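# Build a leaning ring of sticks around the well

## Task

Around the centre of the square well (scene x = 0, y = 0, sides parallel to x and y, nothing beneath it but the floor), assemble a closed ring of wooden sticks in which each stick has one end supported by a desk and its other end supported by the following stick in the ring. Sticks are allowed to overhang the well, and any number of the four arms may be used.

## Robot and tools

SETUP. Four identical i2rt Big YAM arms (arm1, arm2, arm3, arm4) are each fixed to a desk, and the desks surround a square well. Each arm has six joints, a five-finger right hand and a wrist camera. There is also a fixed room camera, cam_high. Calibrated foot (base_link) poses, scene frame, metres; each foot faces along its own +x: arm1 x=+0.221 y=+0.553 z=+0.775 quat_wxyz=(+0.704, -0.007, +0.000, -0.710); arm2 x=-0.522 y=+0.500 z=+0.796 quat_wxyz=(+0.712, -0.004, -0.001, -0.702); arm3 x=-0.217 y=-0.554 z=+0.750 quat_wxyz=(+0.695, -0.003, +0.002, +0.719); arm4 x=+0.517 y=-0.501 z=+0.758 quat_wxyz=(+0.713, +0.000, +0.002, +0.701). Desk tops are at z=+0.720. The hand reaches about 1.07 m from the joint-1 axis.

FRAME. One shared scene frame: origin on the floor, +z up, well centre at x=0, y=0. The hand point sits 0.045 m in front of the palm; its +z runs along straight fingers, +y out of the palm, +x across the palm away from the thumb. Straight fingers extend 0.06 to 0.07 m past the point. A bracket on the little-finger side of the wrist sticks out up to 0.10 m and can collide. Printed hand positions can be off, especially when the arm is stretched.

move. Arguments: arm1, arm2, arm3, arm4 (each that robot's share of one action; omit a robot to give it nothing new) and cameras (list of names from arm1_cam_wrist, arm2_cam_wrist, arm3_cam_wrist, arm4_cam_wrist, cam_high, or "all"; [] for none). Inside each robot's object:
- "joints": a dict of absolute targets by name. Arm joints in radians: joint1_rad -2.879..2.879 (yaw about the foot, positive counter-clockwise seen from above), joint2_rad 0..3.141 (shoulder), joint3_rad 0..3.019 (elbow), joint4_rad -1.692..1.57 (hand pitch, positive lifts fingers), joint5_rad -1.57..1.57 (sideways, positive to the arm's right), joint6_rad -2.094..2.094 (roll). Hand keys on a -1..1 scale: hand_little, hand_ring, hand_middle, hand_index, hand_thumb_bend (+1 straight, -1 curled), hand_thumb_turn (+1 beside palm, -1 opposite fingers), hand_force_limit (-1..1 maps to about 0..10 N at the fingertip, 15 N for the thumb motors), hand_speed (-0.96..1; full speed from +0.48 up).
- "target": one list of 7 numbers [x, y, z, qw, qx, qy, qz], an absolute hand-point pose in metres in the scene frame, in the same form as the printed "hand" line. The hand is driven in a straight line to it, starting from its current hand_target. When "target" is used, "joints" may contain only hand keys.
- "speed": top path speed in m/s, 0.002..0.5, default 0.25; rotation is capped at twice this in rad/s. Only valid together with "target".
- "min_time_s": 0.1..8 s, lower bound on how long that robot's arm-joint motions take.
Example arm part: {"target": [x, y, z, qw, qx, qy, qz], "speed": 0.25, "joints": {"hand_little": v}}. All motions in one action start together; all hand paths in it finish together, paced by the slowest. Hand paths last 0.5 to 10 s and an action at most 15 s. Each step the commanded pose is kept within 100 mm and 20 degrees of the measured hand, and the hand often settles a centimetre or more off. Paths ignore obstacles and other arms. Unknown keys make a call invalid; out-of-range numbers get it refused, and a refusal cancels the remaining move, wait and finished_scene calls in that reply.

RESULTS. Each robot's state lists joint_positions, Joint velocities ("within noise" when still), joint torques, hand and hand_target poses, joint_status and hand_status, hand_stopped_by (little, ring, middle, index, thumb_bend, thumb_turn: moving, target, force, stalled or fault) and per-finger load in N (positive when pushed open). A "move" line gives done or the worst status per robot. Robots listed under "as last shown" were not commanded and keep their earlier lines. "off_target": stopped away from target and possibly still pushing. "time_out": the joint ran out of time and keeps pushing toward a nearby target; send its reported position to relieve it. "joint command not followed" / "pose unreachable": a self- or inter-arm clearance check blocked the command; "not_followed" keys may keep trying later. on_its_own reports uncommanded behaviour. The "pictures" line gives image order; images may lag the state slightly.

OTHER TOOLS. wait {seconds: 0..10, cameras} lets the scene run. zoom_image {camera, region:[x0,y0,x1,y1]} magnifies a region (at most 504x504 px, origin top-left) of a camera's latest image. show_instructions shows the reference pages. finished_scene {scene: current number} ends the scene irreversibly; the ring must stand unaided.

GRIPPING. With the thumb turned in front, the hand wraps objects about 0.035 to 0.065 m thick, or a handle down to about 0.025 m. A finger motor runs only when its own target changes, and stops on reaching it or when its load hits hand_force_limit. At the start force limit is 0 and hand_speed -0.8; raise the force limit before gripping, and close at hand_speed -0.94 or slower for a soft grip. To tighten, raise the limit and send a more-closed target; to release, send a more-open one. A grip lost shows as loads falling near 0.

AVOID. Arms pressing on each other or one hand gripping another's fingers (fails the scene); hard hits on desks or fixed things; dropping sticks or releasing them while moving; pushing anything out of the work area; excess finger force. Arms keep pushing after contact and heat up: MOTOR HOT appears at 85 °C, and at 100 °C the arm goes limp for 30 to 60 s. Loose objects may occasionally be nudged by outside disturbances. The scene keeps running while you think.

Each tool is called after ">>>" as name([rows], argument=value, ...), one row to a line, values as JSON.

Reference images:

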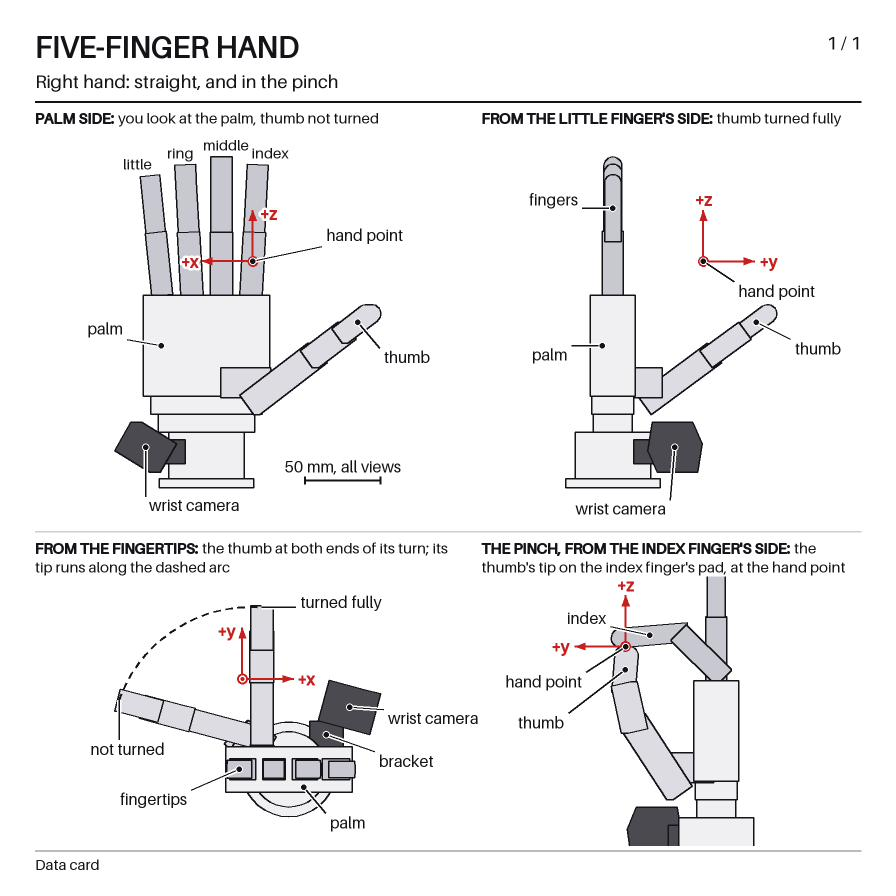

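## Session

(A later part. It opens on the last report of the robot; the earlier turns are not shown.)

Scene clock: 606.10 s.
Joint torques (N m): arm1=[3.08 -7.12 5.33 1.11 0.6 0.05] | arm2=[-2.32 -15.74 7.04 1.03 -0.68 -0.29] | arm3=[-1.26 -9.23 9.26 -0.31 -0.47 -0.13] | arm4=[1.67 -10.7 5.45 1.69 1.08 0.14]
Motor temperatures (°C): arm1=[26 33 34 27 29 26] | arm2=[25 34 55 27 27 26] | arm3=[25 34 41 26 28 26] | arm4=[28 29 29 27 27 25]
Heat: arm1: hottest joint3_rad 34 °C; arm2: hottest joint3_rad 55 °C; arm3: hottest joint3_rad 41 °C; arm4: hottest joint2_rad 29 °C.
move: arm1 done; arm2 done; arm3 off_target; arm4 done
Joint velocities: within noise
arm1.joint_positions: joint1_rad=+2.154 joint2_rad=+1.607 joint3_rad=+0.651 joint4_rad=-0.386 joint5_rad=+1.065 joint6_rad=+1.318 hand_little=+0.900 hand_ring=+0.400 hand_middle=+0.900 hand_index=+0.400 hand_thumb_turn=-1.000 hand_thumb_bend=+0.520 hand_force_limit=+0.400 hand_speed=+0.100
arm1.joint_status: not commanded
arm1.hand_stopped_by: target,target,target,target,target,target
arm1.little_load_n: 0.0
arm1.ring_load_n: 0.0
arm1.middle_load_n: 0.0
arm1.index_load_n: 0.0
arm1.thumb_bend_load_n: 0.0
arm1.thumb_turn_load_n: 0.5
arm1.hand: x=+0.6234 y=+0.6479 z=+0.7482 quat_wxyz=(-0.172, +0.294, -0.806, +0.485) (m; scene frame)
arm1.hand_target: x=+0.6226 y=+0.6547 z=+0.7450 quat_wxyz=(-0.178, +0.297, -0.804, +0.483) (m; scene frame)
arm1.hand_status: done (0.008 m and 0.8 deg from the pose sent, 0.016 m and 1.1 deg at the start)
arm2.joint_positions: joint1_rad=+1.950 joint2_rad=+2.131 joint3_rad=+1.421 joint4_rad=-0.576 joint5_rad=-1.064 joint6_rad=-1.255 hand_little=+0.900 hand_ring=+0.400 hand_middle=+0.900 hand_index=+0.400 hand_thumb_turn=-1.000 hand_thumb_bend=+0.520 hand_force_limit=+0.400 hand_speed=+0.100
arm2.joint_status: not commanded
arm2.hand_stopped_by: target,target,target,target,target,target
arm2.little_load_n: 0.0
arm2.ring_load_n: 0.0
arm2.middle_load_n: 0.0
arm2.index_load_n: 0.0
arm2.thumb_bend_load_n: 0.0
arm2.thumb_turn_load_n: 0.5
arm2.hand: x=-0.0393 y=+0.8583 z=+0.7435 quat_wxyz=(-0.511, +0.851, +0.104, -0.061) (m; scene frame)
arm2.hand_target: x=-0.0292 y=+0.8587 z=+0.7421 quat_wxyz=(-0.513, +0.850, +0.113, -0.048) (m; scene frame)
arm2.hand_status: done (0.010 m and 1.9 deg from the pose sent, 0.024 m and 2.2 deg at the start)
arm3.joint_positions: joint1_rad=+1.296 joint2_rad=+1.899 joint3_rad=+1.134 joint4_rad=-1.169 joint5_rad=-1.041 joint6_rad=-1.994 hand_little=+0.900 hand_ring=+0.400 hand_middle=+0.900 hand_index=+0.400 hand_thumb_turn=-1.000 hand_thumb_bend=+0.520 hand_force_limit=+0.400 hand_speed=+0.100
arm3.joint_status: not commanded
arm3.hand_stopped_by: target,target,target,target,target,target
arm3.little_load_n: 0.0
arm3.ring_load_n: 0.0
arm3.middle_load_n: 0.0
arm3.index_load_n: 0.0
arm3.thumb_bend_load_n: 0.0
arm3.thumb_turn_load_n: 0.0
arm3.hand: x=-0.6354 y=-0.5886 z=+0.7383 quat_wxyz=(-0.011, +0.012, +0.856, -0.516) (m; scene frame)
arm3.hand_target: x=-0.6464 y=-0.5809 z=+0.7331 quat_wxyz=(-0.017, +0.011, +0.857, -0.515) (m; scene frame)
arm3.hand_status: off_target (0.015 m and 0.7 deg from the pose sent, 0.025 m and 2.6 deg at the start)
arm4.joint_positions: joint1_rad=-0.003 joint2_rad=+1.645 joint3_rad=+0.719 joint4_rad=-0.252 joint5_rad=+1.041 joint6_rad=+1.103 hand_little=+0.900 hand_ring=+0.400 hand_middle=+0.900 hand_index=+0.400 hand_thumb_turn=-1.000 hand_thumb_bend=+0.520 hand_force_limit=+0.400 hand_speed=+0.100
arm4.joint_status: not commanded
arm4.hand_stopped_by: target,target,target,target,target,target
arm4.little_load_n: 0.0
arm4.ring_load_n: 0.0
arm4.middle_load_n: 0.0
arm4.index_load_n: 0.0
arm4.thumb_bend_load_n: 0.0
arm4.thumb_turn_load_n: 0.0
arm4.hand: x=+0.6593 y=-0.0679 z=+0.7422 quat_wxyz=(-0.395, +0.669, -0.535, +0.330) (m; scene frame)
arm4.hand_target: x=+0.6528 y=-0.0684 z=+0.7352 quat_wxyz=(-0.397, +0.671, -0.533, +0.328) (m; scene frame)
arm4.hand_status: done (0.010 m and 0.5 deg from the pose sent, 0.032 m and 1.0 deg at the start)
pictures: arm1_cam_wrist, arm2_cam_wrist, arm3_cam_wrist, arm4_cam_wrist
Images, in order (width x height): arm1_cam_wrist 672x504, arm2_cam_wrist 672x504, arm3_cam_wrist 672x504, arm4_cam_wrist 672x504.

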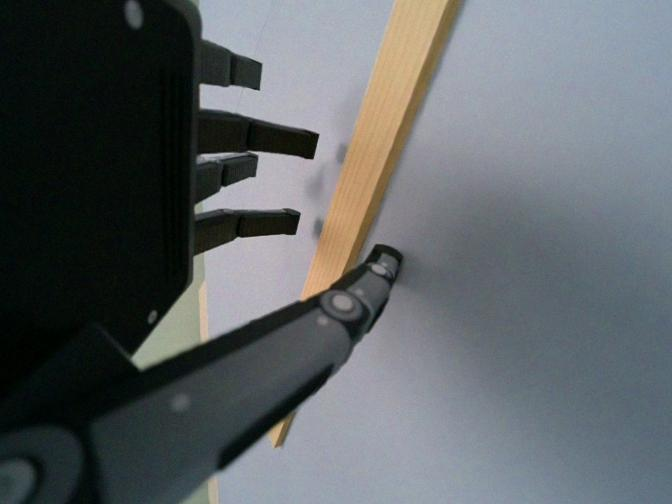

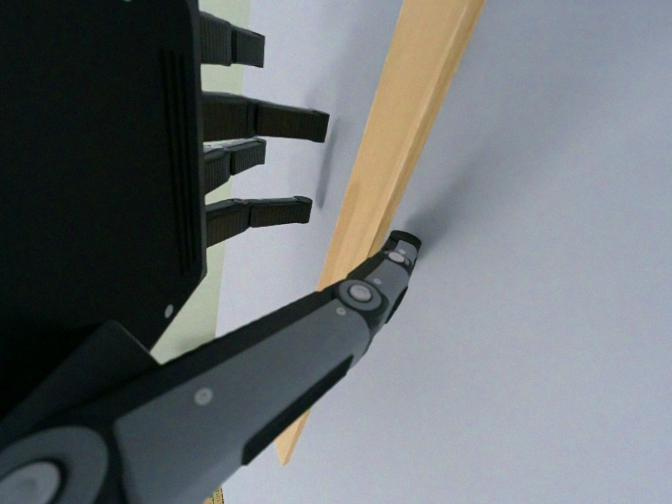

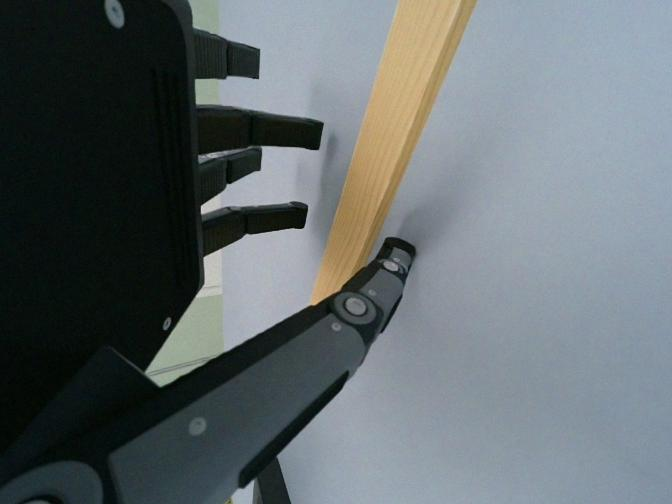

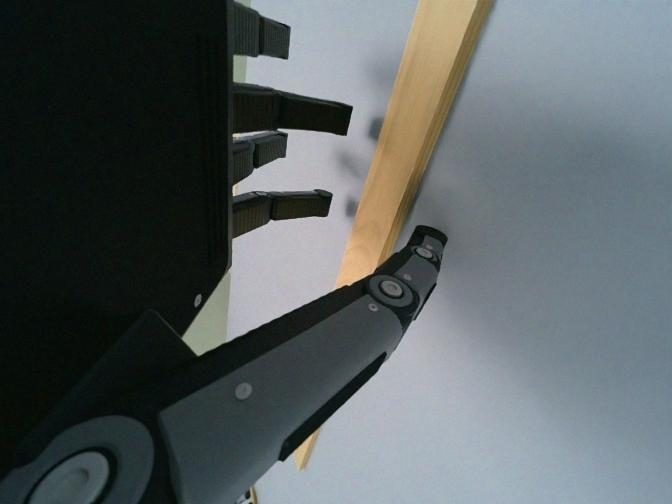

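>>> move(arm1={"target":[0.6227,0.6548,0.741,0.17827,-0.29669,0.80419,-0.48321],"speed":0.04}, arm2={"target":[-0.029,0.8588,0.736,0.51295,-0.84955,-0.11339,0.04787],"speed":0.05}, arm3={"target":[-0.6468,-0.581,0.731,-0.01645,0.01048,0.85712,-0.51483],"speed":0.04}, arm4={"target":[0.6528,-0.0683,0.732,0.397,-0.67129,0.53303,-0.3282],"speed":0.05}, cameras=["arm1_cam_wrist","arm2_cam_wrist","arm3_cam_wrist","arm4_cam_wrist"])

>>> zoom_image(camera="arm3_cam_wrist", region=[260, 120, 460, 300])

>>> zoom_image(camera="arm1_cam_wrist", region=[260, 120, 460, 300])

Scene clock: 615.73 s.
Joint torques (N m): arm1=[2.67 -7.12 5.07 0.94 0.66 0.02] | arm2=[-2.37 -15.03 6.94 1.17 -0.65 -0.29] | arm3=[-1.2 -9.17 9.18 -0.1 -0.47 -0.12] | arm4=[1.67 -10.64 5.27 1.7 1.08 0.13]
Motor temperatures (°C): arm1=[26 33 34 27 29 26] | arm2=[25 35 55 27 27 26] | arm3=[25 34 41 26 27 26] | arm4=[28 29 29 27 27 25]
Heat: arm1: hottest joint3_rad 34 °C; arm2: hottest joint3_rad 55 °C; arm3: hottest joint3_rad 41 °C; arm4: hottest joint2_rad 29 °C.
move: arm1 done; arm2 off_target; arm3 off_target; arm4 off_target
Joint velocities: within noise
arm1.joint_positions: joint1_rad=+2.154 joint2_rad=+1.617 joint3_rad=+0.651 joint4_rad=-0.372 joint5_rad=+1.066 joint6_rad=+1.319 hand_little=+0.900 hand_ring=+0.400 hand_middle=+0.900 hand_index=+0.400 hand_thumb_turn=-1.000 hand_thumb_bend=+0.520 hand_force_limit=+0.400 hand_speed=+0.100
arm1.joint_status: not commanded
arm1.hand_stopped_by: target,target,target,target,target,target
arm1.little_load_n: 0.0
arm1.ring_load_n: 0.0
arm1.middle_load_n: 0.0
arm1.index_load_n: 0.0
arm1.thumb_bend_load_n: 0.0
arm1.thumb_turn_load_n: 0.0
arm1.hand: x=+0.6245 y=+0.6486 z=+0.7454 quat_wxyz=(-0.174, +0.293, -0.806, +0.485) (m; scene frame)
arm1.hand_target: x=+0.6226 y=+0.6547 z=+0.7410 quat_wxyz=(-0.178, +0.297, -0.804, +0.483) (m; scene frame)
arm1.hand_status: done (0.008 m and 0.7 deg from the pose sent, 0.010 m and 0.8 deg at the start)
arm2.joint_positions: joint1_rad=+1.950 joint2_rad=+2.132 joint3_rad=+1.421 joint4_rad=-0.568 joint5_rad=-1.065 joint6_rad=-1.255 hand_little=+0.900 hand_ring=+0.400 hand_middle=+0.900 hand_index=+0.400 hand_thumb_turn=-1.000 hand_thumb_bend=+0.520 hand_force_limit=+0.400 hand_speed=+0.100
arm2.joint_status: not commanded
arm2.hand_stopped_by: target,target,target,target,target,target
arm2.little_load_n: 0.0
arm2.ring_load_n: 0.0
arm2.middle_load_n: 0.0
arm2.index_load_n: 0.0
arm2.thumb_bend_load_n: -0.5
arm2.thumb_turn_load_n: 1.0
arm2.hand: x=-0.0379 y=+0.8591 z=+0.7433 quat_wxyz=(-0.512, +0.851, +0.106, -0.058) (m; scene frame)
arm2.hand_target: x=-0.0293 y=+0.8587 z=+0.7362 quat_wxyz=(-0.513, +0.850, +0.113, -0.048) (m; scene frame)
arm2.hand_status: off_target (0.012 m and 1.5 deg from the pose sent, 0.013 m and 1.9 deg at the start)
arm3.joint_positions: joint1_rad=+1.296 joint2_rad=+1.901 joint3_rad=+1.134 joint4_rad=-1.169 joint5_rad=-1.041 joint6_rad=-1.994 hand_little=+0.900 hand_ring=+0.400 hand_middle=+0.900 hand_index=+0.400 hand_thumb_turn=-1.000 hand_thumb_bend=+0.520 hand_force_limit=+0.400 hand_speed=+0.100
arm3.joint_status: not commanded
arm3.hand_stopped_by: target,target,target,target,target,target
arm3.little_load_n: 0.0
arm3.ring_load_n: 0.0
arm3.middle_load_n: 0.0
arm3.index_load_n: 0.0
arm3.thumb_bend_load_n: 0.0
arm3.thumb_turn_load_n: 0.0
arm3.hand: x=-0.6351 y=-0.5886 z=+0.7375 quat_wxyz=(-0.010, +0.013, +0.856, -0.517) (m; scene frame)
arm3.hand_target: x=-0.6464 y=-0.5809 z=+0.7312 quat_wxyz=(-0.017, +0.011, +0.857, -0.515) (m; scene frame)
arm3.hand_status: off_target (0.015 m and 0.8 deg from the pose sent, 0.016 m and 0.7 deg at the start)
arm4.joint_positions: joint1_rad=-0.003 joint2_rad=+1.651 joint3_rad=+0.719 joint4_rad=-0.242 joint5_rad=+1.041 joint6_rad=+1.103 hand_little=+0.900 hand_ring=+0.400 hand_middle=+0.900 hand_index=+0.400 hand_thumb_turn=-1.000 hand_thumb_bend=+0.520 hand_force_limit=+0.400 hand_speed=+0.100
arm4.joint_status: not commanded
arm4.hand_stopped_by: target,target,target,target,target,target
arm4.little_load_n: 0.0
arm4.ring_load_n: 0.0
arm4.middle_load_n: 0.0
arm4.index_load_n: 0.5
arm4.thumb_bend_load_n: 0.0
arm4.thumb_turn_load_n: 0.0
arm4.hand: x=+0.6593 y=-0.0667 z=+0.7405 quat_wxyz=(-0.396, +0.669, -0.536, +0.329) (m; scene frame)
arm4.hand_target: x=+0.6528 y=-0.0685 z=+0.7323 quat_wxyz=(-0.397, +0.671, -0.533, +0.328) (m; scene frame)
arm4.hand_status: off_target (0.011 m and 0.5 deg from the pose sent, 0.012 m and 0.5 deg at the start)
pictures: arm1_cam_wrist, arm2_cam_wrist, arm3_cam_wrist, arm4_cam_wrist
Images, in order (width x height): arm1_cam_wrist 672x504, arm2_cam_wrist 672x504, arm3_cam_wrist 672x504, arm4_cam_wrist 672x504.

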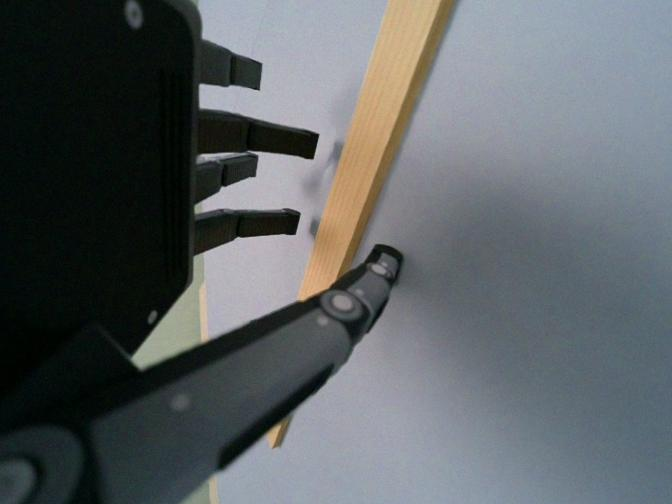

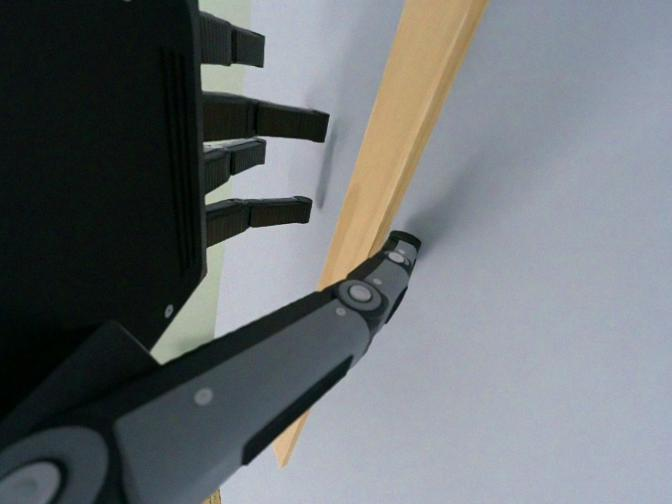

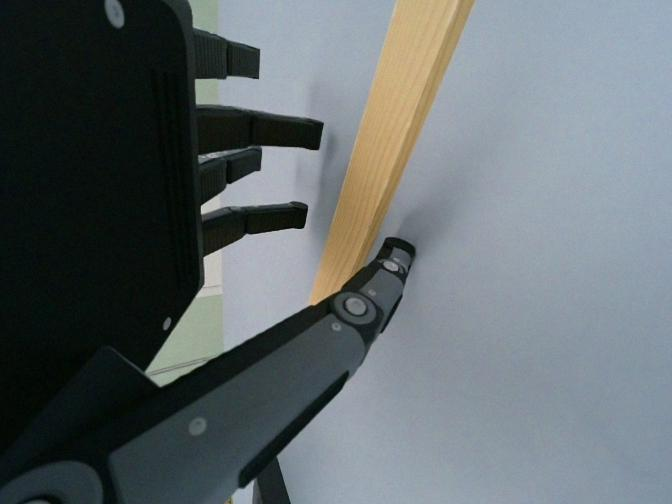

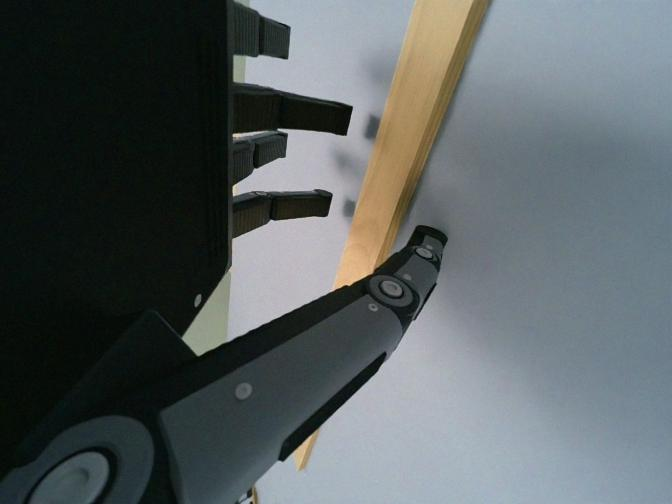

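Scaled by 2.520 from the camera's 672x504 image, which has a finer 960x720 frame.

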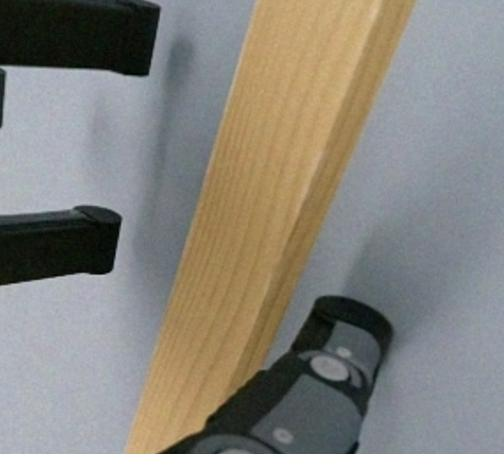

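Scaled by 2.520 from the camera's 672x504 image, which has a finer 960x720 frame.

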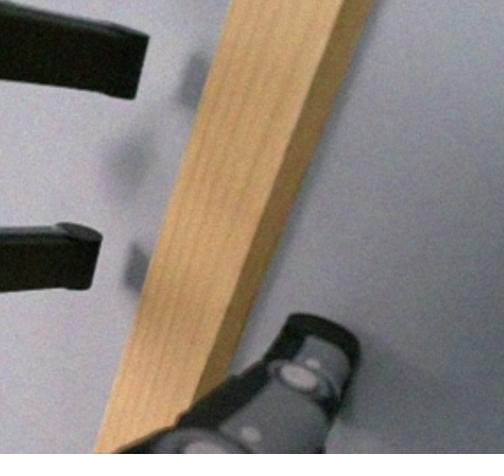

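>>> move(arm1={"target":[0.6227,0.6548,0.738,0.17827,-0.29669,0.80419,-0.48321],"speed":0.04}, arm3={"target":[-0.6468,-0.581,0.727,-0.01645,0.01048,0.85712,-0.51483],"speed":0.04}, arm4={"target":[0.6528,-0.0683,0.728,0.397,-0.67129,0.53303,-0.3282],"speed":0.05})

Scene clock: 624.47 s.
Joint torques (N m): arm1=[2.61 -7.06 5.15 1.26 0.51 0.05] | arm2=[-2.32 -15.09 6.93 1.17 -0.64 -0.29] | arm3=[-1.2 -8.76 9.01 0.25 -0.47 -0.12] | arm4=[1.73 -10.23 5.05 1.74 0.95 0.13]
Motor temperatures (°C): arm1=[26 32 34 27 29 26] | arm2=[25 35 54 27 27 26] | arm3=[25 34 41 26 27 26] | arm4=[28 29 29 27 27 25]
Heat: arm1: hottest joint3_rad 34 °C; arm2: hottest joint3_rad 54 °C; arm3: hottest joint3_rad 41 °C; arm4: hottest joint2_rad 29 °C.
move: arm1 done; arm3 off_target; arm4 off_target
Joint velocities: within noise
arm1.joint_positions: joint1_rad=+2.155 joint2_rad=+1.619 joint3_rad=+0.649 joint4_rad=-0.365 joint5_rad=+1.069 joint6_rad=+1.319 hand_little=+0.900 hand_ring=+0.400 hand_middle=+0.900 hand_index=+0.400 hand_thumb_turn=-1.000 hand_thumb_bend=+0.520 hand_force_limit=+0.400 hand_speed=+0.100
arm1.joint_status: not commanded
arm1.hand_stopped_by: target,target,target,target,target,target
arm1.little_load_n: 0.0
arm1.ring_load_n: 0.0
arm1.middle_load_n: 0.0
arm1.index_load_n: 0.0
arm1.thumb_bend_load_n: -0.5
arm1.thumb_turn_load_n: -1.0
arm1.hand: x=+0.6247 y=+0.6488 z=+0.7451 quat_wxyz=(-0.176, +0.292, -0.805, +0.485) (m; scene frame)
arm1.hand_target: x=+0.6226 y=+0.6546 z=+0.7382 quat_wxyz=(-0.178, +0.297, -0.804, +0.483) (m; scene frame)
arm1.hand_status: done (0.010 m and 0.7 deg from the pose sent, 0.010 m and 0.7 deg at the start)
arm2: as last shown
arm3.joint_positions: joint1_rad=+1.296 joint2_rad=+1.903 joint3_rad=+1.134 joint4_rad=-1.169 joint5_rad=-1.041 joint6_rad=-1.994 hand_little=+0.900 hand_ring=+0.400 hand_middle=+0.900 hand_index=+0.400 hand_thumb_turn=-1.000 hand_thumb_bend=+0.520 hand_force_limit=+0.400 hand_speed=+0.100
arm3.joint_status: not commanded
arm3.hand_stopped_by: target,target,target,target,target,target
arm3.little_load_n: 0.0
arm3.ring_load_n: 0.0
arm3.middle_load_n: 0.0
arm3.index_load_n: 0.0
arm3.thumb_bend_load_n: -0.5
arm3.thumb_turn_load_n: -0.5
arm3.hand: x=-0.6349 y=-0.5885 z=+0.7368 quat_wxyz=(-0.009, +0.013, +0.856, -0.517) (m; scene frame)
arm3.hand_target: x=-0.6463 y=-0.5809 z=+0.7272 quat_wxyz=(-0.017, +0.011, +0.857, -0.515) (m; scene frame)
arm3.hand_status: off_target (0.017 m and 0.9 deg from the pose sent, 0.018 m and 0.8 deg at the start)
arm4.joint_positions: joint1_rad=-0.003 joint2_rad=+1.656 joint3_rad=+0.719 joint4_rad=-0.231 joint5_rad=+1.044 joint6_rad=+1.103 hand_little=+0.900 hand_ring=+0.400 hand_middle=+0.900 hand_index=+0.400 hand_thumb_turn=-1.000 hand_thumb_bend=+0.520 hand_force_limit=+0.400 hand_speed=+0.100
arm4.joint_status: not commanded
arm4.hand_stopped_by: target,target,target,target,target,target
arm4.little_load_n: 0.0
arm4.ring_load_n: 0.0
arm4.middle_load_n: 0.0
arm4.index_load_n: 0.0
arm4.thumb_bend_load_n: -0.5
arm4.thumb_turn_load_n: -0.5
arm4.hand: x=+0.6596 y=-0.0651 z=+0.7399 quat_wxyz=(-0.399, +0.667, -0.537, +0.329) (m; scene frame)
arm4.hand_target: x=+0.6529 y=-0.0686 z=+0.7283 quat_wxyz=(-0.397, +0.671, -0.533, +0.328) (m; scene frame)
arm4.hand_status: off_target (0.014 m and 0.7 deg from the pose sent, 0.014 m and 0.5 deg at the start)
pictures: none

>>> move(arm1={"target":[0.6227,0.6548,0.7405,0.17827,-0.29669,0.80419,-0.48321],"speed":0.04}, arm2={"target":[-0.029,0.8588,0.738,0.51295,-0.84955,-0.11339,0.04787],"speed":0.05}, arm3={"target":[-0.6468,-0.581,0.7295,-0.01645,0.01048,0.85712,-0.51483],"speed":0.04}, arm4={"target":[0.6528,-0.0683,0.731,0.397,-0.67129,0.53303,-0.3282],"speed":0.05})

>>> move(arm1={"joints":{"hand_index":-0.3,"hand_force_limit":0.0,"hand_speed":-0.88}}, arm2={"joints":{"hand_index":-0.3,"hand_force_limit":0.0,"hand_speed":-0.88}}, arm3={"joints":{"hand_index":-0.3,"hand_force_limit":0.0,"hand_speed":-0.88}}, arm4={"joints":{"hand_index":-0.3,"hand_force_limit":0.0,"hand_speed":-0.88}}, cameras=["arm1_cam_wrist","arm2_cam_wrist","arm3_cam_wrist","arm4_cam_wrist"])

Scene clock: 634.93 s.
Joint torques (N m): arm1=[2.73 -7.59 5.27 0.9 0.5 0.06] | arm2=[-2.32 -15.33 6.97 1.05 -0.65 -0.29] | arm3=[-1.2 -9.11 9.1 0.01 -0.46 -0.12] | arm4=[1.73 -10.75 5.19 1.37 0.94 0.13]
Motor temperatures (°C): arm1=[26 32 34 27 29 26] | arm2=[25 35 54 27 27 26] | arm3=[25 34 41 26 27 26] | arm4=[28 29 29 27 27 25]
Heat: arm1: hottest joint3_rad 34 °C; arm2: hottest joint3_rad 54 °C; arm3: hottest joint3_rad 41 °C; arm4: hottest joint2_rad 29 °C.
move: arm1 done; arm2 done; arm3 off_target; arm4 off_target
Joint velocities: within noise
arm1.joint_positions: joint1_rad=+2.155 joint2_rad=+1.619 joint3_rad=+0.649 joint4_rad=-0.365 joint5_rad=+1.069 joint6_rad=+1.319 hand_little=+0.900 hand_ring=+0.400 hand_middle=+0.900 hand_index=+0.400 hand_thumb_turn=-1.000 hand_thumb_bend=+0.520 hand_force_limit=+0.400 hand_speed=+0.100
arm1.joint_status: not commanded
arm1.hand_stopped_by: target,target,target,target,target,target
arm1.little_load_n: 0.0
arm1.ring_load_n: 0.0
arm1.middle_load_n: 0.0
arm1.index_load_n: 0.0
arm1.thumb_bend_load_n: 0.0
arm1.thumb_turn_load_n: -1.5
arm1.hand: x=+0.6247 y=+0.6488 z=+0.7451 quat_wxyz=(-0.176, +0.292, -0.805, +0.485) (m; scene frame)
arm1.hand_target: x=+0.6227 y=+0.6547 z=+0.7406 quat_wxyz=(-0.178, +0.297, -0.804, +0.483) (m; scene frame)
arm1.hand_status: done (0.008 m and 0.7 deg from the pose sent, 0.008 m and 0.7 deg at the start)
arm2.joint_positions: joint1_rad=+1.950 joint2_rad=+2.132 joint3_rad=+1.421 joint4_rad=-0.568 joint5_rad=-1.065 joint6_rad=-1.255 hand_little=+0.900 hand_ring=+0.400 hand_middle=+0.900 hand_index=+0.400 hand_thumb_turn=-1.000 hand_thumb_bend=+0.520 hand_force_limit=+0.400 hand_speed=+0.100
arm2.joint_status: not commanded
arm2.hand_stopped_by: target,target,target,target,target,target
arm2.little_load_n: 0.0
arm2.ring_load_n: 0.0
arm2.middle_load_n: 0.0
arm2.index_load_n: 0.0
arm2.thumb_bend_load_n: -0.5
arm2.thumb_turn_load_n: 1.0
arm2.hand: x=-0.0379 y=+0.8591 z=+0.7433 quat_wxyz=(-0.512, +0.851, +0.106, -0.058) (m; scene frame)
arm2.hand_target: x=-0.0292 y=+0.8587 z=+0.7382 quat_wxyz=(-0.513, +0.850, +0.113, -0.048) (m; scene frame)
arm2.hand_status: done (0.010 m and 1.5 deg from the pose sent, 0.010 m and 1.5 deg at the start)
arm3.joint_positions: joint1_rad=+1.296 joint2_rad=+1.903 joint3_rad=+1.134 joint4_rad=-1.169 joint5_rad=-1.041 joint6_rad=-1.994 hand_little=+0.900 hand_ring=+0.400 hand_middle=+0.900 hand_index=+0.400 hand_thumb_turn=-1.000 hand_thumb_bend=+0.520 hand_force_limit=+0.400 hand_speed=+0.100
arm3.joint_status: not commanded
arm3.hand_stopped_by: target,target,target,target,target,target
arm3.little_load_n: 0.0
arm3.ring_load_n: 0.0
arm3.middle_load_n: -0.5
arm3.index_load_n: 0.0
arm3.thumb_bend_load_n: -0.5
arm3.thumb_turn_load_n: 0.0
arm3.hand: x=-0.6349 y=-0.5885 z=+0.7368 quat_wxyz=(-0.009, +0.013, +0.856, -0.517) (m; scene frame)
arm3.hand_target: x=-0.6464 y=-0.5809 z=+0.7297 quat_wxyz=(-0.017, +0.011, +0.857, -0.515) (m; scene frame)
arm3.hand_status: off_target (0.016 m and 0.9 deg from the pose sent, 0.016 m and 0.9 deg at the start)
arm4.joint_positions: joint1_rad=-0.003 joint2_rad=+1.656 joint3_rad=+0.719 joint4_rad=-0.231 joint5_rad=+1.044 joint6_rad=+1.103 hand_little=+0.900 hand_ring=+0.400 hand_middle=+0.900 hand_index=+0.400 hand_thumb_turn=-1.000 hand_thumb_bend=+0.520 hand_force_limit=+0.400 hand_speed=+0.100
arm4.joint_status: not commanded
arm4.hand_stopped_by: target,target,target,target,target,target
arm4.little_load_n: 0.0
arm4.ring_load_n: 0.0
arm4.middle_load_n: 0.0
arm4.index_load_n: 0.0
arm4.thumb_bend_load_n: -0.5
arm4.thumb_turn_load_n: -1.0
arm4.hand: x=+0.6596 y=-0.0651 z=+0.7399 quat_wxyz=(-0.399, +0.667, -0.537, +0.329) (m; scene frame)
arm4.hand_target: x=+0.6529 y=-0.0685 z=+0.7312 quat_wxyz=(-0.397, +0.671, -0.533, +0.328) (m; scene frame)
arm4.hand_status: off_target (0.012 m and 0.7 deg from the pose sent, 0.012 m and 0.7 deg at the start)
pictures: none

Scene clock: 637.50 s.
Joint torques (N m): arm1=[2.43 -6.95 5.16 0.99 0.38 0.07] | arm2=[-2.32 -15.38 6.97 1.02 -0.52 -0.29] | arm3=[-1.14 -9 9.09 0.01 -0.4 -0.12] | arm4=[1.73 -10.81 5.19 1.35 0.88 0.13]
Motor temperatures (°C): arm1=[26 32 34 27 29 26] | arm2=[25 35 54 27 27 26] | arm3=[25 34 41 26 27 26] | arm4=[28 29 29 27 27 25]
Heat: arm1: hottest joint3_rad 34 °C; arm2: hottest joint3_rad 54 °C; arm3: hottest joint3_rad 41 °C; arm4: hottest joint2_rad 29 °C.
move: arm1 done; arm2 done; arm3 done; arm4 done
Joint velocities: within noise
arm1.joint_positions: joint1_rad=+2.156 joint2_rad=+1.619 joint3_rad=+0.649 joint4_rad=-0.365 joint5_rad=+1.071 joint6_rad=+1.319 hand_little=+0.900 hand_ring=+0.400 hand_middle=+0.900 hand_index=-0.300 hand_thumb_turn=-1.000 hand_thumb_bend=+0.520 hand_force_limit=+0.000 hand_speed=-0.880
arm1.joint_status: all done
arm1.hand_stopped_by: target,target,target,target,target,target
arm1.little_load_n: 0.0
arm1.ring_load_n: 0.0
arm1.middle_load_n: 0.0
arm1.index_load_n: -0.5
arm1.thumb_bend_load_n: -0.5
arm1.thumb_turn_load_n: -0.5
arm1.hand: x=+0.6248 y=+0.6487 z=+0.7454 quat_wxyz=(-0.176, +0.292, -0.805, +0.486) (m; scene frame)
arm1.hand_target: x=+0.6227 y=+0.6548 z=+0.7406 quat_wxyz=(-0.178, +0.297, -0.804, +0.483) (m; scene frame)
arm1.hand_status: not commanded
arm2.joint_positions: joint1_rad=+1.950 joint2_rad=+2.133 joint3_rad=+1.421 joint4_rad=-0.567 joint5_rad=-1.069 joint6_rad=-1.255 hand_little=+0.900 hand_ring=+0.400 hand_middle=+0.900 hand_index=-0.300 hand_thumb_turn=-1.000 hand_thumb_bend=+0.520 hand_force_limit=+0.000 hand_speed=-0.880
arm2.joint_status: all done
arm2.hand_stopped_by: target,target,target,target,target,target
arm2.little_load_n: 0.0
arm2.ring_load_n: 0.0
arm2.middle_load_n: 0.0
arm2.index_load_n: 0.0
arm2.thumb_bend_load_n: -0.5
arm2.thumb_turn_load_n: 0.5
arm2.hand: x=-0.0383 y=+0.8594 z=+0.7434 quat_wxyz=(-0.513, +0.850, +0.106, -0.059) (m; scene frame)
arm2.hand_target: x=-0.0292 y=+0.8587 z=+0.7381 quat_wxyz=(-0.513, +0.850, +0.113, -0.048) (m; scene frame)
arm2.hand_status: not commanded
arm3.joint_positions: joint1_rad=+1.295 joint2_rad=+1.903 joint3_rad=+1.134 joint4_rad=-1.169 joint5_rad=-1.042 joint6_rad=-1.994 hand_little=+0.900 hand_ring=+0.400 hand_middle=+0.900 hand_index=-0.300 hand_thumb_turn=-1.000 hand_thumb_bend=+0.520 hand_force_limit=+0.000 hand_speed=-0.880
arm3.joint_status: all done
arm3.hand_stopped_by: target,target,target,target,target,target
arm3.little_load_n: 0.0
arm3.ring_load_n: -0.5
arm3.middle_load_n: -0.5
arm3.index_load_n: 0.0
arm3.thumb_bend_load_n: -0.5
arm3.thumb_turn_load_n: 0.0
arm3.hand: x=-0.6350 y=-0.5886 z=+0.7370 quat_wxyz=(-0.010, +0.013, +0.856, -0.517) (m; scene frame)
arm3.hand_target: x=-0.6464 y=-0.5809 z=+0.7297 quat_wxyz=(-0.017, +0.011, +0.857, -0.515) (m; scene frame)
arm3.hand_status: not commanded
arm4.joint_positions: joint1_rad=-0.003 joint2_rad=+1.656 joint3_rad=+0.719 joint4_rad=-0.231 joint5_rad=+1.046 joint6_rad=+1.103 hand_little=+0.900 hand_ring=+0.400 hand_middle=+0.900 hand_index=-0.300 hand_thumb_turn=-1.000 hand_thumb_bend=+0.520 hand_force_limit=+0.000 hand_speed=-0.880
arm4.joint_status: all done
arm4.hand_stopped_by: target,target,target,target,target,target
arm4.little_load_n: 0.0
arm4.ring_load_n: 0.0
arm4.middle_load_n: 0.0
arm4.index_load_n: 0.0
arm4.thumb_bend_load_n: 0.0
arm4.thumb_turn_load_n: -0.5
arm4.hand: x=+0.6599 y=-0.0652 z=+0.7401 quat_wxyz=(-0.399, +0.666, -0.537, +0.329) (m; scene frame)
arm4.hand_target: x=+0.6530 y=-0.0685 z=+0.7312 quat_wxyz=(-0.397, +0.671, -0.533, +0.328) (m; scene frame)
arm4.hand_status: not commanded
pictures: arm1_cam_wrist, arm2_cam_wrist, arm3_cam_wrist, arm4_cam_wrist
Images, in order (width x height): arm1_cam_wrist 672x504, arm2_cam_wrist 672x504, arm3_cam_wrist 672x504, arm4_cam_wrist 672x504.

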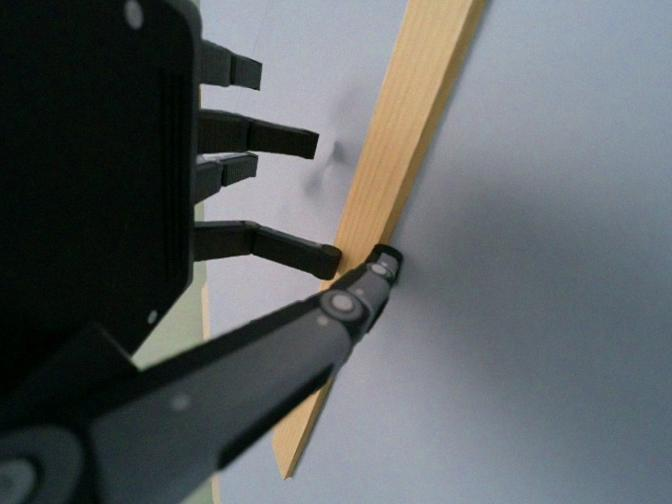

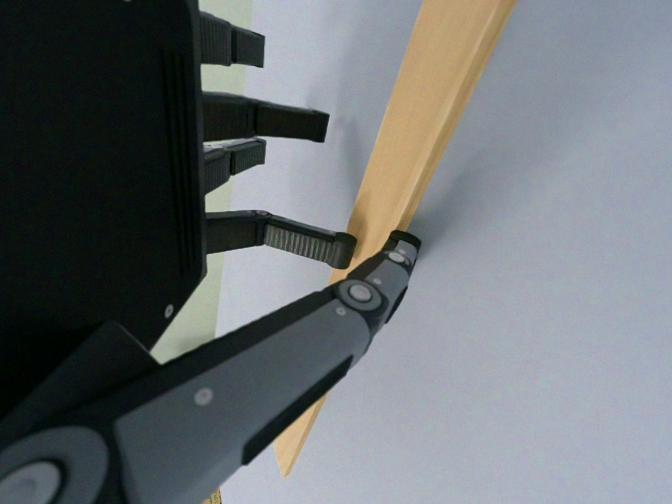

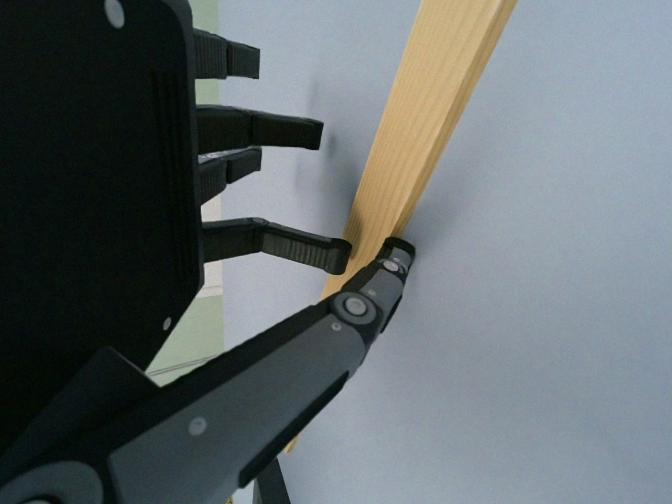

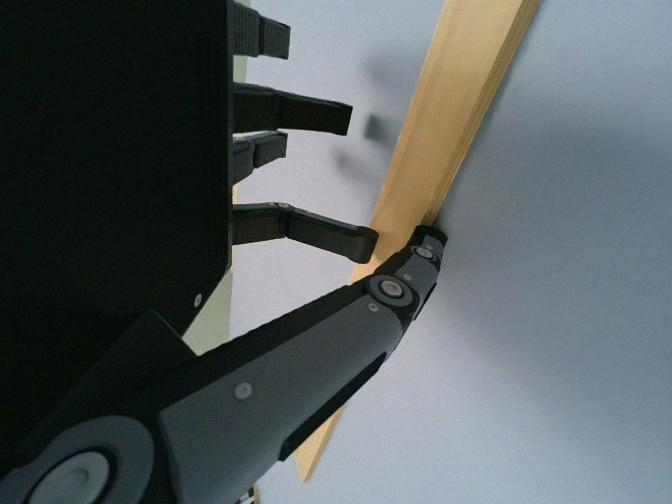

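>>> move(arm1={"joints": {"hand_index": 0.4, "hand_speed": -0.4}}, arm2={"joints": {"hand_index": 0.4, "hand_speed": -0.4}}, arm3={"joints": {"hand_index": 0.4, "hand_speed": -0.4}}, arm4={"joints": {"hand_index": 0.4, "hand_speed": -0.4}}, cameras=["arm1_cam_wrist", "arm2_cam_wrist", "arm3_cam_wrist", "arm4_cam_wrist"])

Scene clock: 685.73 s.
Joint torques (N m): arm1=[2.49 -6.71 5.27 0.9 0.46 -0.02] | arm2=[-1.61 -15.38 6.97 0.95 -0.57 -0.29] | arm3=[-0.79 -9.23 8.59 0.03 -0.45 -0.12] | arm4=[1.55 -10.7 5.19 1.32 0.87 0.11]
Motor temperatures (°C): arm1=[26 32 34 27 29 26] | arm2=[25 34 53 27 27 26] | arm3=[25 33 41 26 27 26] | arm4=[28 29 29 27 26 25]
Heat: arm1: hottest joint3_rad 34 °C; arm2: hottest joint3_rad 53 °C; arm3: hottest joint3_rad 41 °C; arm4: hottest joint2_rad 29 °C.
move: arm1 done; arm2 done; arm3 done; arm4 done
Joint velocities: within noise
arm1.joint_positions: joint1_rad=+2.160 joint2_rad=+1.619 joint3_rad=+0.649 joint4_rad=-0.365 joint5_rad=+1.070 joint6_rad=+1.324 hand_little=+0.900 hand_ring=+0.400 hand_middle=+0.900 hand_index=+0.400 hand_thumb_turn=-1.000 hand_thumb_bend=+0.520 hand_force_limit=+0.000 hand_speed=-0.400
arm1.joint_status: all done
arm1.hand_stopped_by: target,target,target,target,target,target
arm1.little_load_n: -0.5
arm1.ring_load_n: 0.0
arm1.middle_load_n: 0.0
arm1.index_load_n: 0.0
arm1.thumb_bend_load_n: -0.5
arm1.thumb_turn_load_n: 0.0
arm1.hand: x=+0.6247 y=+0.6509 z=+0.7454 quat_wxyz=(-0.179, +0.291, -0.805, +0.485) (m; scene frame)
arm1.hand_target: x=+0.6227 y=+0.6547 z=+0.7406 quat_wxyz=(-0.178, +0.297, -0.804, +0.483) (m; scene frame)
arm1.hand_status: not commanded
arm2.joint_positions: joint1_rad=+1.940 joint2_rad=+2.133 joint3_rad=+1.421 joint4_rad=-0.565 joint5_rad=-1.068 joint6_rad=-1.256 hand_little=+0.900 hand_ring=+0.400 hand_middle=+0.900 hand_index=+0.400 hand_thumb_turn=-1.000 hand_thumb_bend=+0.520 hand_force_limit=+0.000 hand_speed=-0.400
arm2.joint_status: all done
arm2.hand_stopped_by: target,target,target,target,target,target
arm2.little_load_n: 0.0
arm2.ring_load_n: 0.0
arm2.middle_load_n: 0.0
arm2.index_load_n: 0.0
arm2.thumb_bend_load_n: -1.0
arm2.thumb_turn_load_n: 0.0
arm2.hand: x=-0.0341 y=+0.8544 z=+0.7433 quat_wxyz=(-0.513, +0.850, +0.102, -0.055) (m; scene frame)
arm2.hand_target: x=-0.0291 y=+0.8587 z=+0.7383 quat_wxyz=(-0.513, +0.850, +0.113, -0.048) (m; scene frame)
arm2.hand_status: not commanded
arm3.joint_positions: joint1_rad=+1.291 joint2_rad=+1.904 joint3_rad=+1.140 joint4_rad=-1.169 joint5_rad=-1.041 joint6_rad=-1.995 hand_little=+0.900 hand_ring=+0.400 hand_middle=+0.900 hand_index=+0.400 hand_thumb_turn=-1.000 hand_thumb_bend=+0.520 hand_force_limit=+0.000 hand_speed=-0.400
arm3.joint_status: all done
arm3.hand_stopped_by: target,target,target,target,target,target
arm3.little_load_n: -0.5
arm3.ring_load_n: 0.0
arm3.middle_load_n: 0.0
arm3.index_load_n: 0.0
arm3.thumb_bend_load_n: 0.0
arm3.thumb_turn_load_n: 0.0
arm3.hand: x=-0.6378 y=-0.5861 z=+0.7376 quat_wxyz=(-0.013, +0.014, +0.856, -0.516) (m; scene frame)
arm3.hand_target: x=-0.6464 y=-0.5809 z=+0.7297 quat_wxyz=(-0.017, +0.011, +0.857, -0.515) (m; scene frame)
arm3.hand_status: not commanded
arm4.joint_positions: joint1_rad=-0.002 joint2_rad=+1.656 joint3_rad=+0.719 joint4_rad=-0.231 joint5_rad=+1.046 joint6_rad=+1.104 hand_little=+0.900 hand_ring=+0.400 hand_middle=+0.900 hand_index=+0.400 hand_thumb_turn=-1.000 hand_thumb_bend=+0.520 hand_force_limit=+0.000 hand_speed=-0.400
arm4.joint_status: all done
arm4.hand_stopped_by: target,target,target,target,target,target
arm4.little_load_n: 0.0
arm4.ring_load_n: 0.0
arm4.middle_load_n: 0.0
arm4.index_load_n: 0.0
arm4.thumb_bend_load_n: 0.0
arm4.thumb_turn_load_n: 0.0
arm4.hand: x=+0.6596 y=-0.0650 z=+0.7401 quat_wxyz=(-0.400, +0.666, -0.537, +0.329) (m; scene frame)
arm4.hand_target: x=+0.6530 y=-0.0685 z=+0.7312 quat_wxyz=(-0.397, +0.671, -0.533, +0.328) (m; scene frame)
arm4.hand_status: not commanded
pictures: arm1_cam_wrist, arm2_cam_wrist, arm3_cam_wrist, arm4_cam_wrist
Images, in order (width x height): arm1_cam_wrist 672x504, arm2_cam_wrist 672x504, arm3_cam_wrist 672x504, arm4_cam_wrist 672x504.

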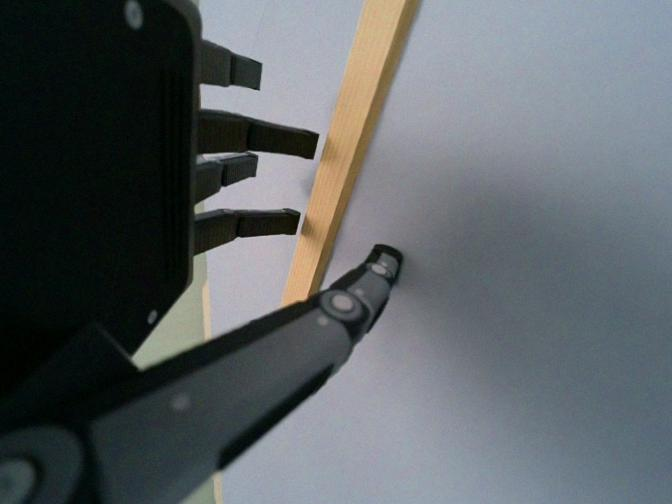

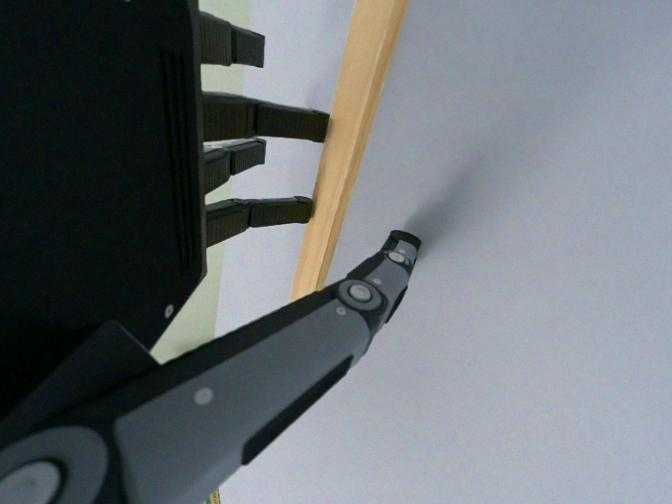

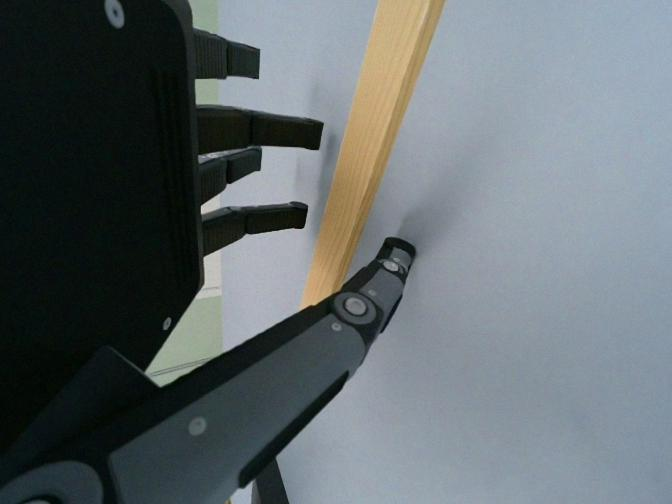

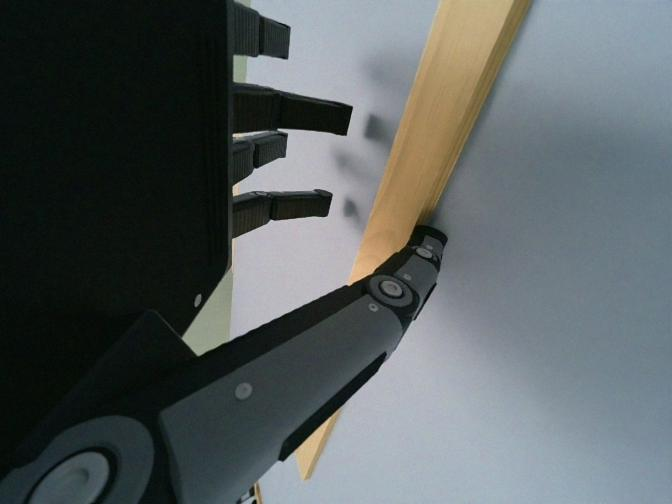

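>>> zoom_image(camera="arm1_cam_wrist", region=[240, 150, 480, 330])

>>> zoom_image(camera="arm4_cam_wrist", region=[280, 150, 520, 330])

Scaled by 2.100 from the camera's 672x504 image, which has a finer 960x720 frame.

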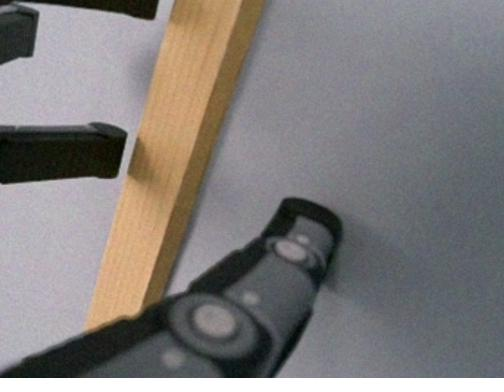

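Scaled by 2.100 from the camera's 672x504 image, which has a finer 960x720 frame.

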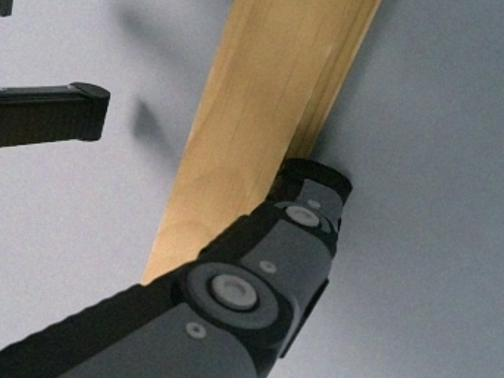

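>>> wait(seconds=0.1, cameras=["cam_high"])

>>> zoom_image(camera="cam_high", region=[200, 170, 460, 365])

Scene clock: 763.13 s.
Joint torques (N m): arm1=[2.49 -6.95 5.15 0.96 0.42 -0.01] | arm2=[-1.61 -15.44 6.97 0.95 -0.57 -0.29] | arm3=[-0.85 -9.23 8.59 0.02 -0.45 -0.12] | arm4=[1.55 -10.7 5.18 1.37 0.87 0.11]
Motor temperatures (°C): arm1=[26 32 33 27 29 26] | arm2=[25 33 52 27 27 26] | arm3=[25 33 41 26 27 26] | arm4=[28 29 28 27 27 25]
Heat: arm1: hottest joint3_rad 33 °C; arm2: hottest joint3_rad 52 °C; arm3: hottest joint3_rad 41 °C; arm4: hottest joint2_rad 29 °C.
Joint velocities: within noise
arm1.joint_positions: joint1_rad=+2.160 joint2_rad=+1.619 joint3_rad=+0.649 joint4_rad=-0.365 joint5_rad=+1.070 joint6_rad=+1.324 hand_little=+0.900 hand_ring=+0.400 hand_middle=+0.900 hand_index=+0.400 hand_thumb_turn=-1.000 hand_thumb_bend=+0.520 hand_force_limit=+0.000 hand_speed=-0.400
arm1.joint_status: all done
arm1.hand_stopped_by: target,target,target,target,target,target
arm1.little_load_n: 0.0
arm1.ring_load_n: 0.0
arm1.middle_load_n: -0.5
arm1.index_load_n: 0.0
arm1.thumb_bend_load_n: 0.0
arm1.thumb_turn_load_n: -0.5
arm1.hand: x=+0.6247 y=+0.6509 z=+0.7454 quat_wxyz=(-0.179, +0.291, -0.805, +0.485) (m; scene frame)
arm1.hand_target: x=+0.6227 y=+0.6547 z=+0.7406 quat_wxyz=(-0.178, +0.297, -0.804, +0.483) (m; scene frame)
arm1.hand_status: not commanded
arm2.joint_positions: joint1_rad=+1.940 joint2_rad=+2.133 joint3_rad=+1.421 joint4_rad=-0.565 joint5_rad=-1.068 joint6_rad=-1.256 hand_little=+0.900 hand_ring=+0.400 hand_middle=+0.900 hand_index=+0.400 hand_thumb_turn=-1.000 hand_thumb_bend=+0.520 hand_force_limit=+0.000 hand_speed=-0.400
arm2.joint_status: all done
arm2.hand_stopped_by: target,target,target,target,target,target
arm2.little_load_n: 0.0
arm2.ring_load_n: 0.0
arm2.middle_load_n: 0.0
arm2.index_load_n: 0.0
arm2.thumb_bend_load_n: -1.0
arm2.thumb_turn_load_n: 0.0
arm2.hand: x=-0.0341 y=+0.8544 z=+0.7433 quat_wxyz=(-0.513, +0.850, +0.102, -0.055) (m; scene frame)
arm2.hand_target: x=-0.0291 y=+0.8587 z=+0.7383 quat_wxyz=(-0.513, +0.850, +0.113, -0.048) (m; scene frame)
arm2.hand_status: not commanded
arm3.joint_positions: joint1_rad=+1.291 joint2_rad=+1.904 joint3_rad=+1.140 joint4_rad=-1.169 joint5_rad=-1.041 joint6_rad=-1.995 hand_little=+0.900 hand_ring=+0.400 hand_middle=+0.900 hand_index=+0.400 hand_thumb_turn=-1.000 hand_thumb_bend=+0.520 hand_force_limit=+0.000 hand_speed=-0.400
arm3.joint_status: all done
arm3.hand_stopped_by: target,target,target,target,target,target
arm3.little_load_n: 0.0
arm3.ring_load_n: 0.0
arm3.middle_load_n: 0.0
arm3.index_load_n: 0.0
arm3.thumb_bend_load_n: 0.0
arm3.thumb_turn_load_n: 0.0
arm3.hand: x=-0.6378 y=-0.5861 z=+0.7376 quat_wxyz=(-0.013, +0.014, +0.856, -0.516) (m; scene frame)
arm3.hand_target: x=-0.6464 y=-0.5809 z=+0.7297 quat_wxyz=(-0.017, +0.011, +0.857, -0.515) (m; scene frame)
arm3.hand_status: not commanded
arm4.joint_positions: joint1_rad=-0.002 joint2_rad=+1.656 joint3_rad=+0.719 joint4_rad=-0.231 joint5_rad=+1.046 joint6_rad=+1.104 hand_little=+0.900 hand_ring=+0.400 hand_middle=+0.900 hand_index=+0.400 hand_thumb_turn=-1.000 hand_thumb_bend=+0.520 hand_force_limit=+0.000 hand_speed=-0.400
arm4.joint_status: all done
arm4.hand_stopped_by: target,target,target,target,target,target
arm4.little_load_n: 0.0
arm4.ring_load_n: 0.0
arm4.middle_load_n: 0.0
arm4.index_load_n: 0.0
arm4.thumb_bend_load_n: 0.0
arm4.thumb_turn_load_n: 0.0
arm4.hand: x=+0.6596 y=-0.0650 z=+0.7401 quat_wxyz=(-0.400, +0.666, -0.537, +0.329) (m; scene frame)
arm4.hand_target: x=+0.6530 y=-0.0685 z=+0.7312 quat_wxyz=(-0.397, +0.671, -0.533, +0.328) (m; scene frame)
arm4.hand_status: not commanded
wait: 0.10 s; at rest from the start
pictures: cam_high
Images, in order (width x height): cam_high 672x504.

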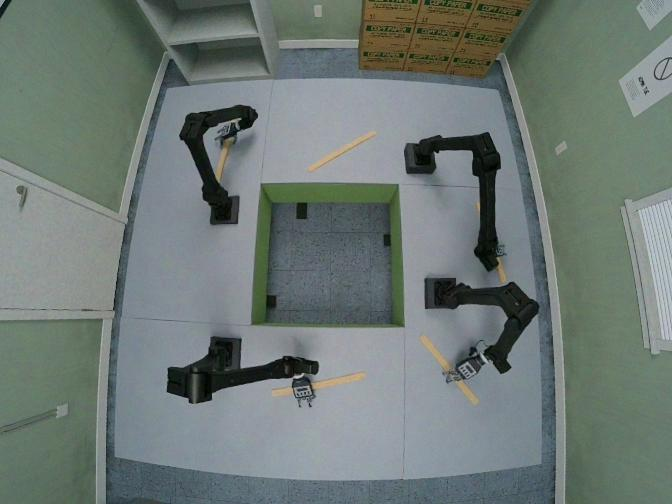

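Scaled by 1.938 from the camera's 672x504 image, which has a finer 960x720 frame.

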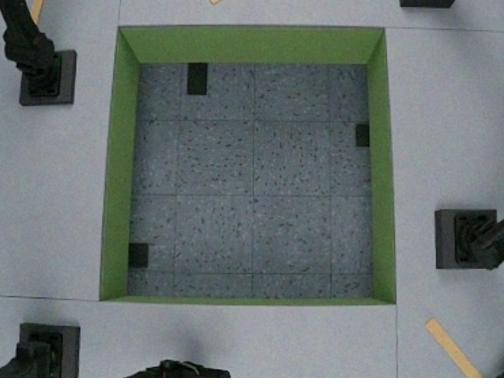

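>>> zoom_image(camera="cam_high", region=[260, 320, 500, 420])

>>> zoom_image(camera="cam_high", region=[420, 190, 540, 300])

>>> zoom_image(camera="cam_high", region=[200, 100, 400, 200])

Scaled by 2.100 from the camera's 672x504 image, which has a finer 960x720 frame.

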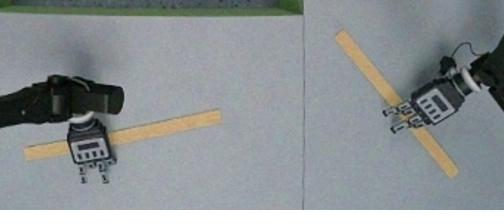

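Scaled by 4.200 from the camera's 672x504 image, which has a finer 960x720 frame.

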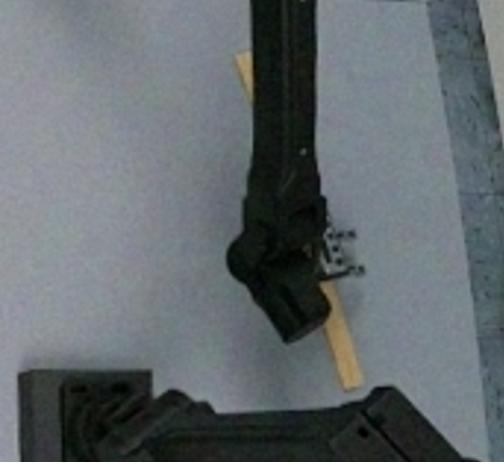

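Scaled by 2.520 from the camera's 672x504 image, which has a finer 960x720 frame.

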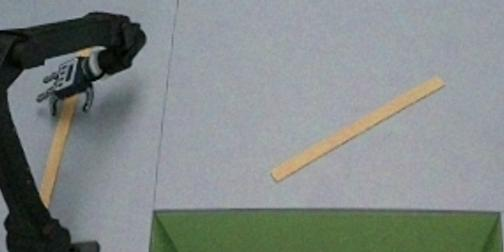

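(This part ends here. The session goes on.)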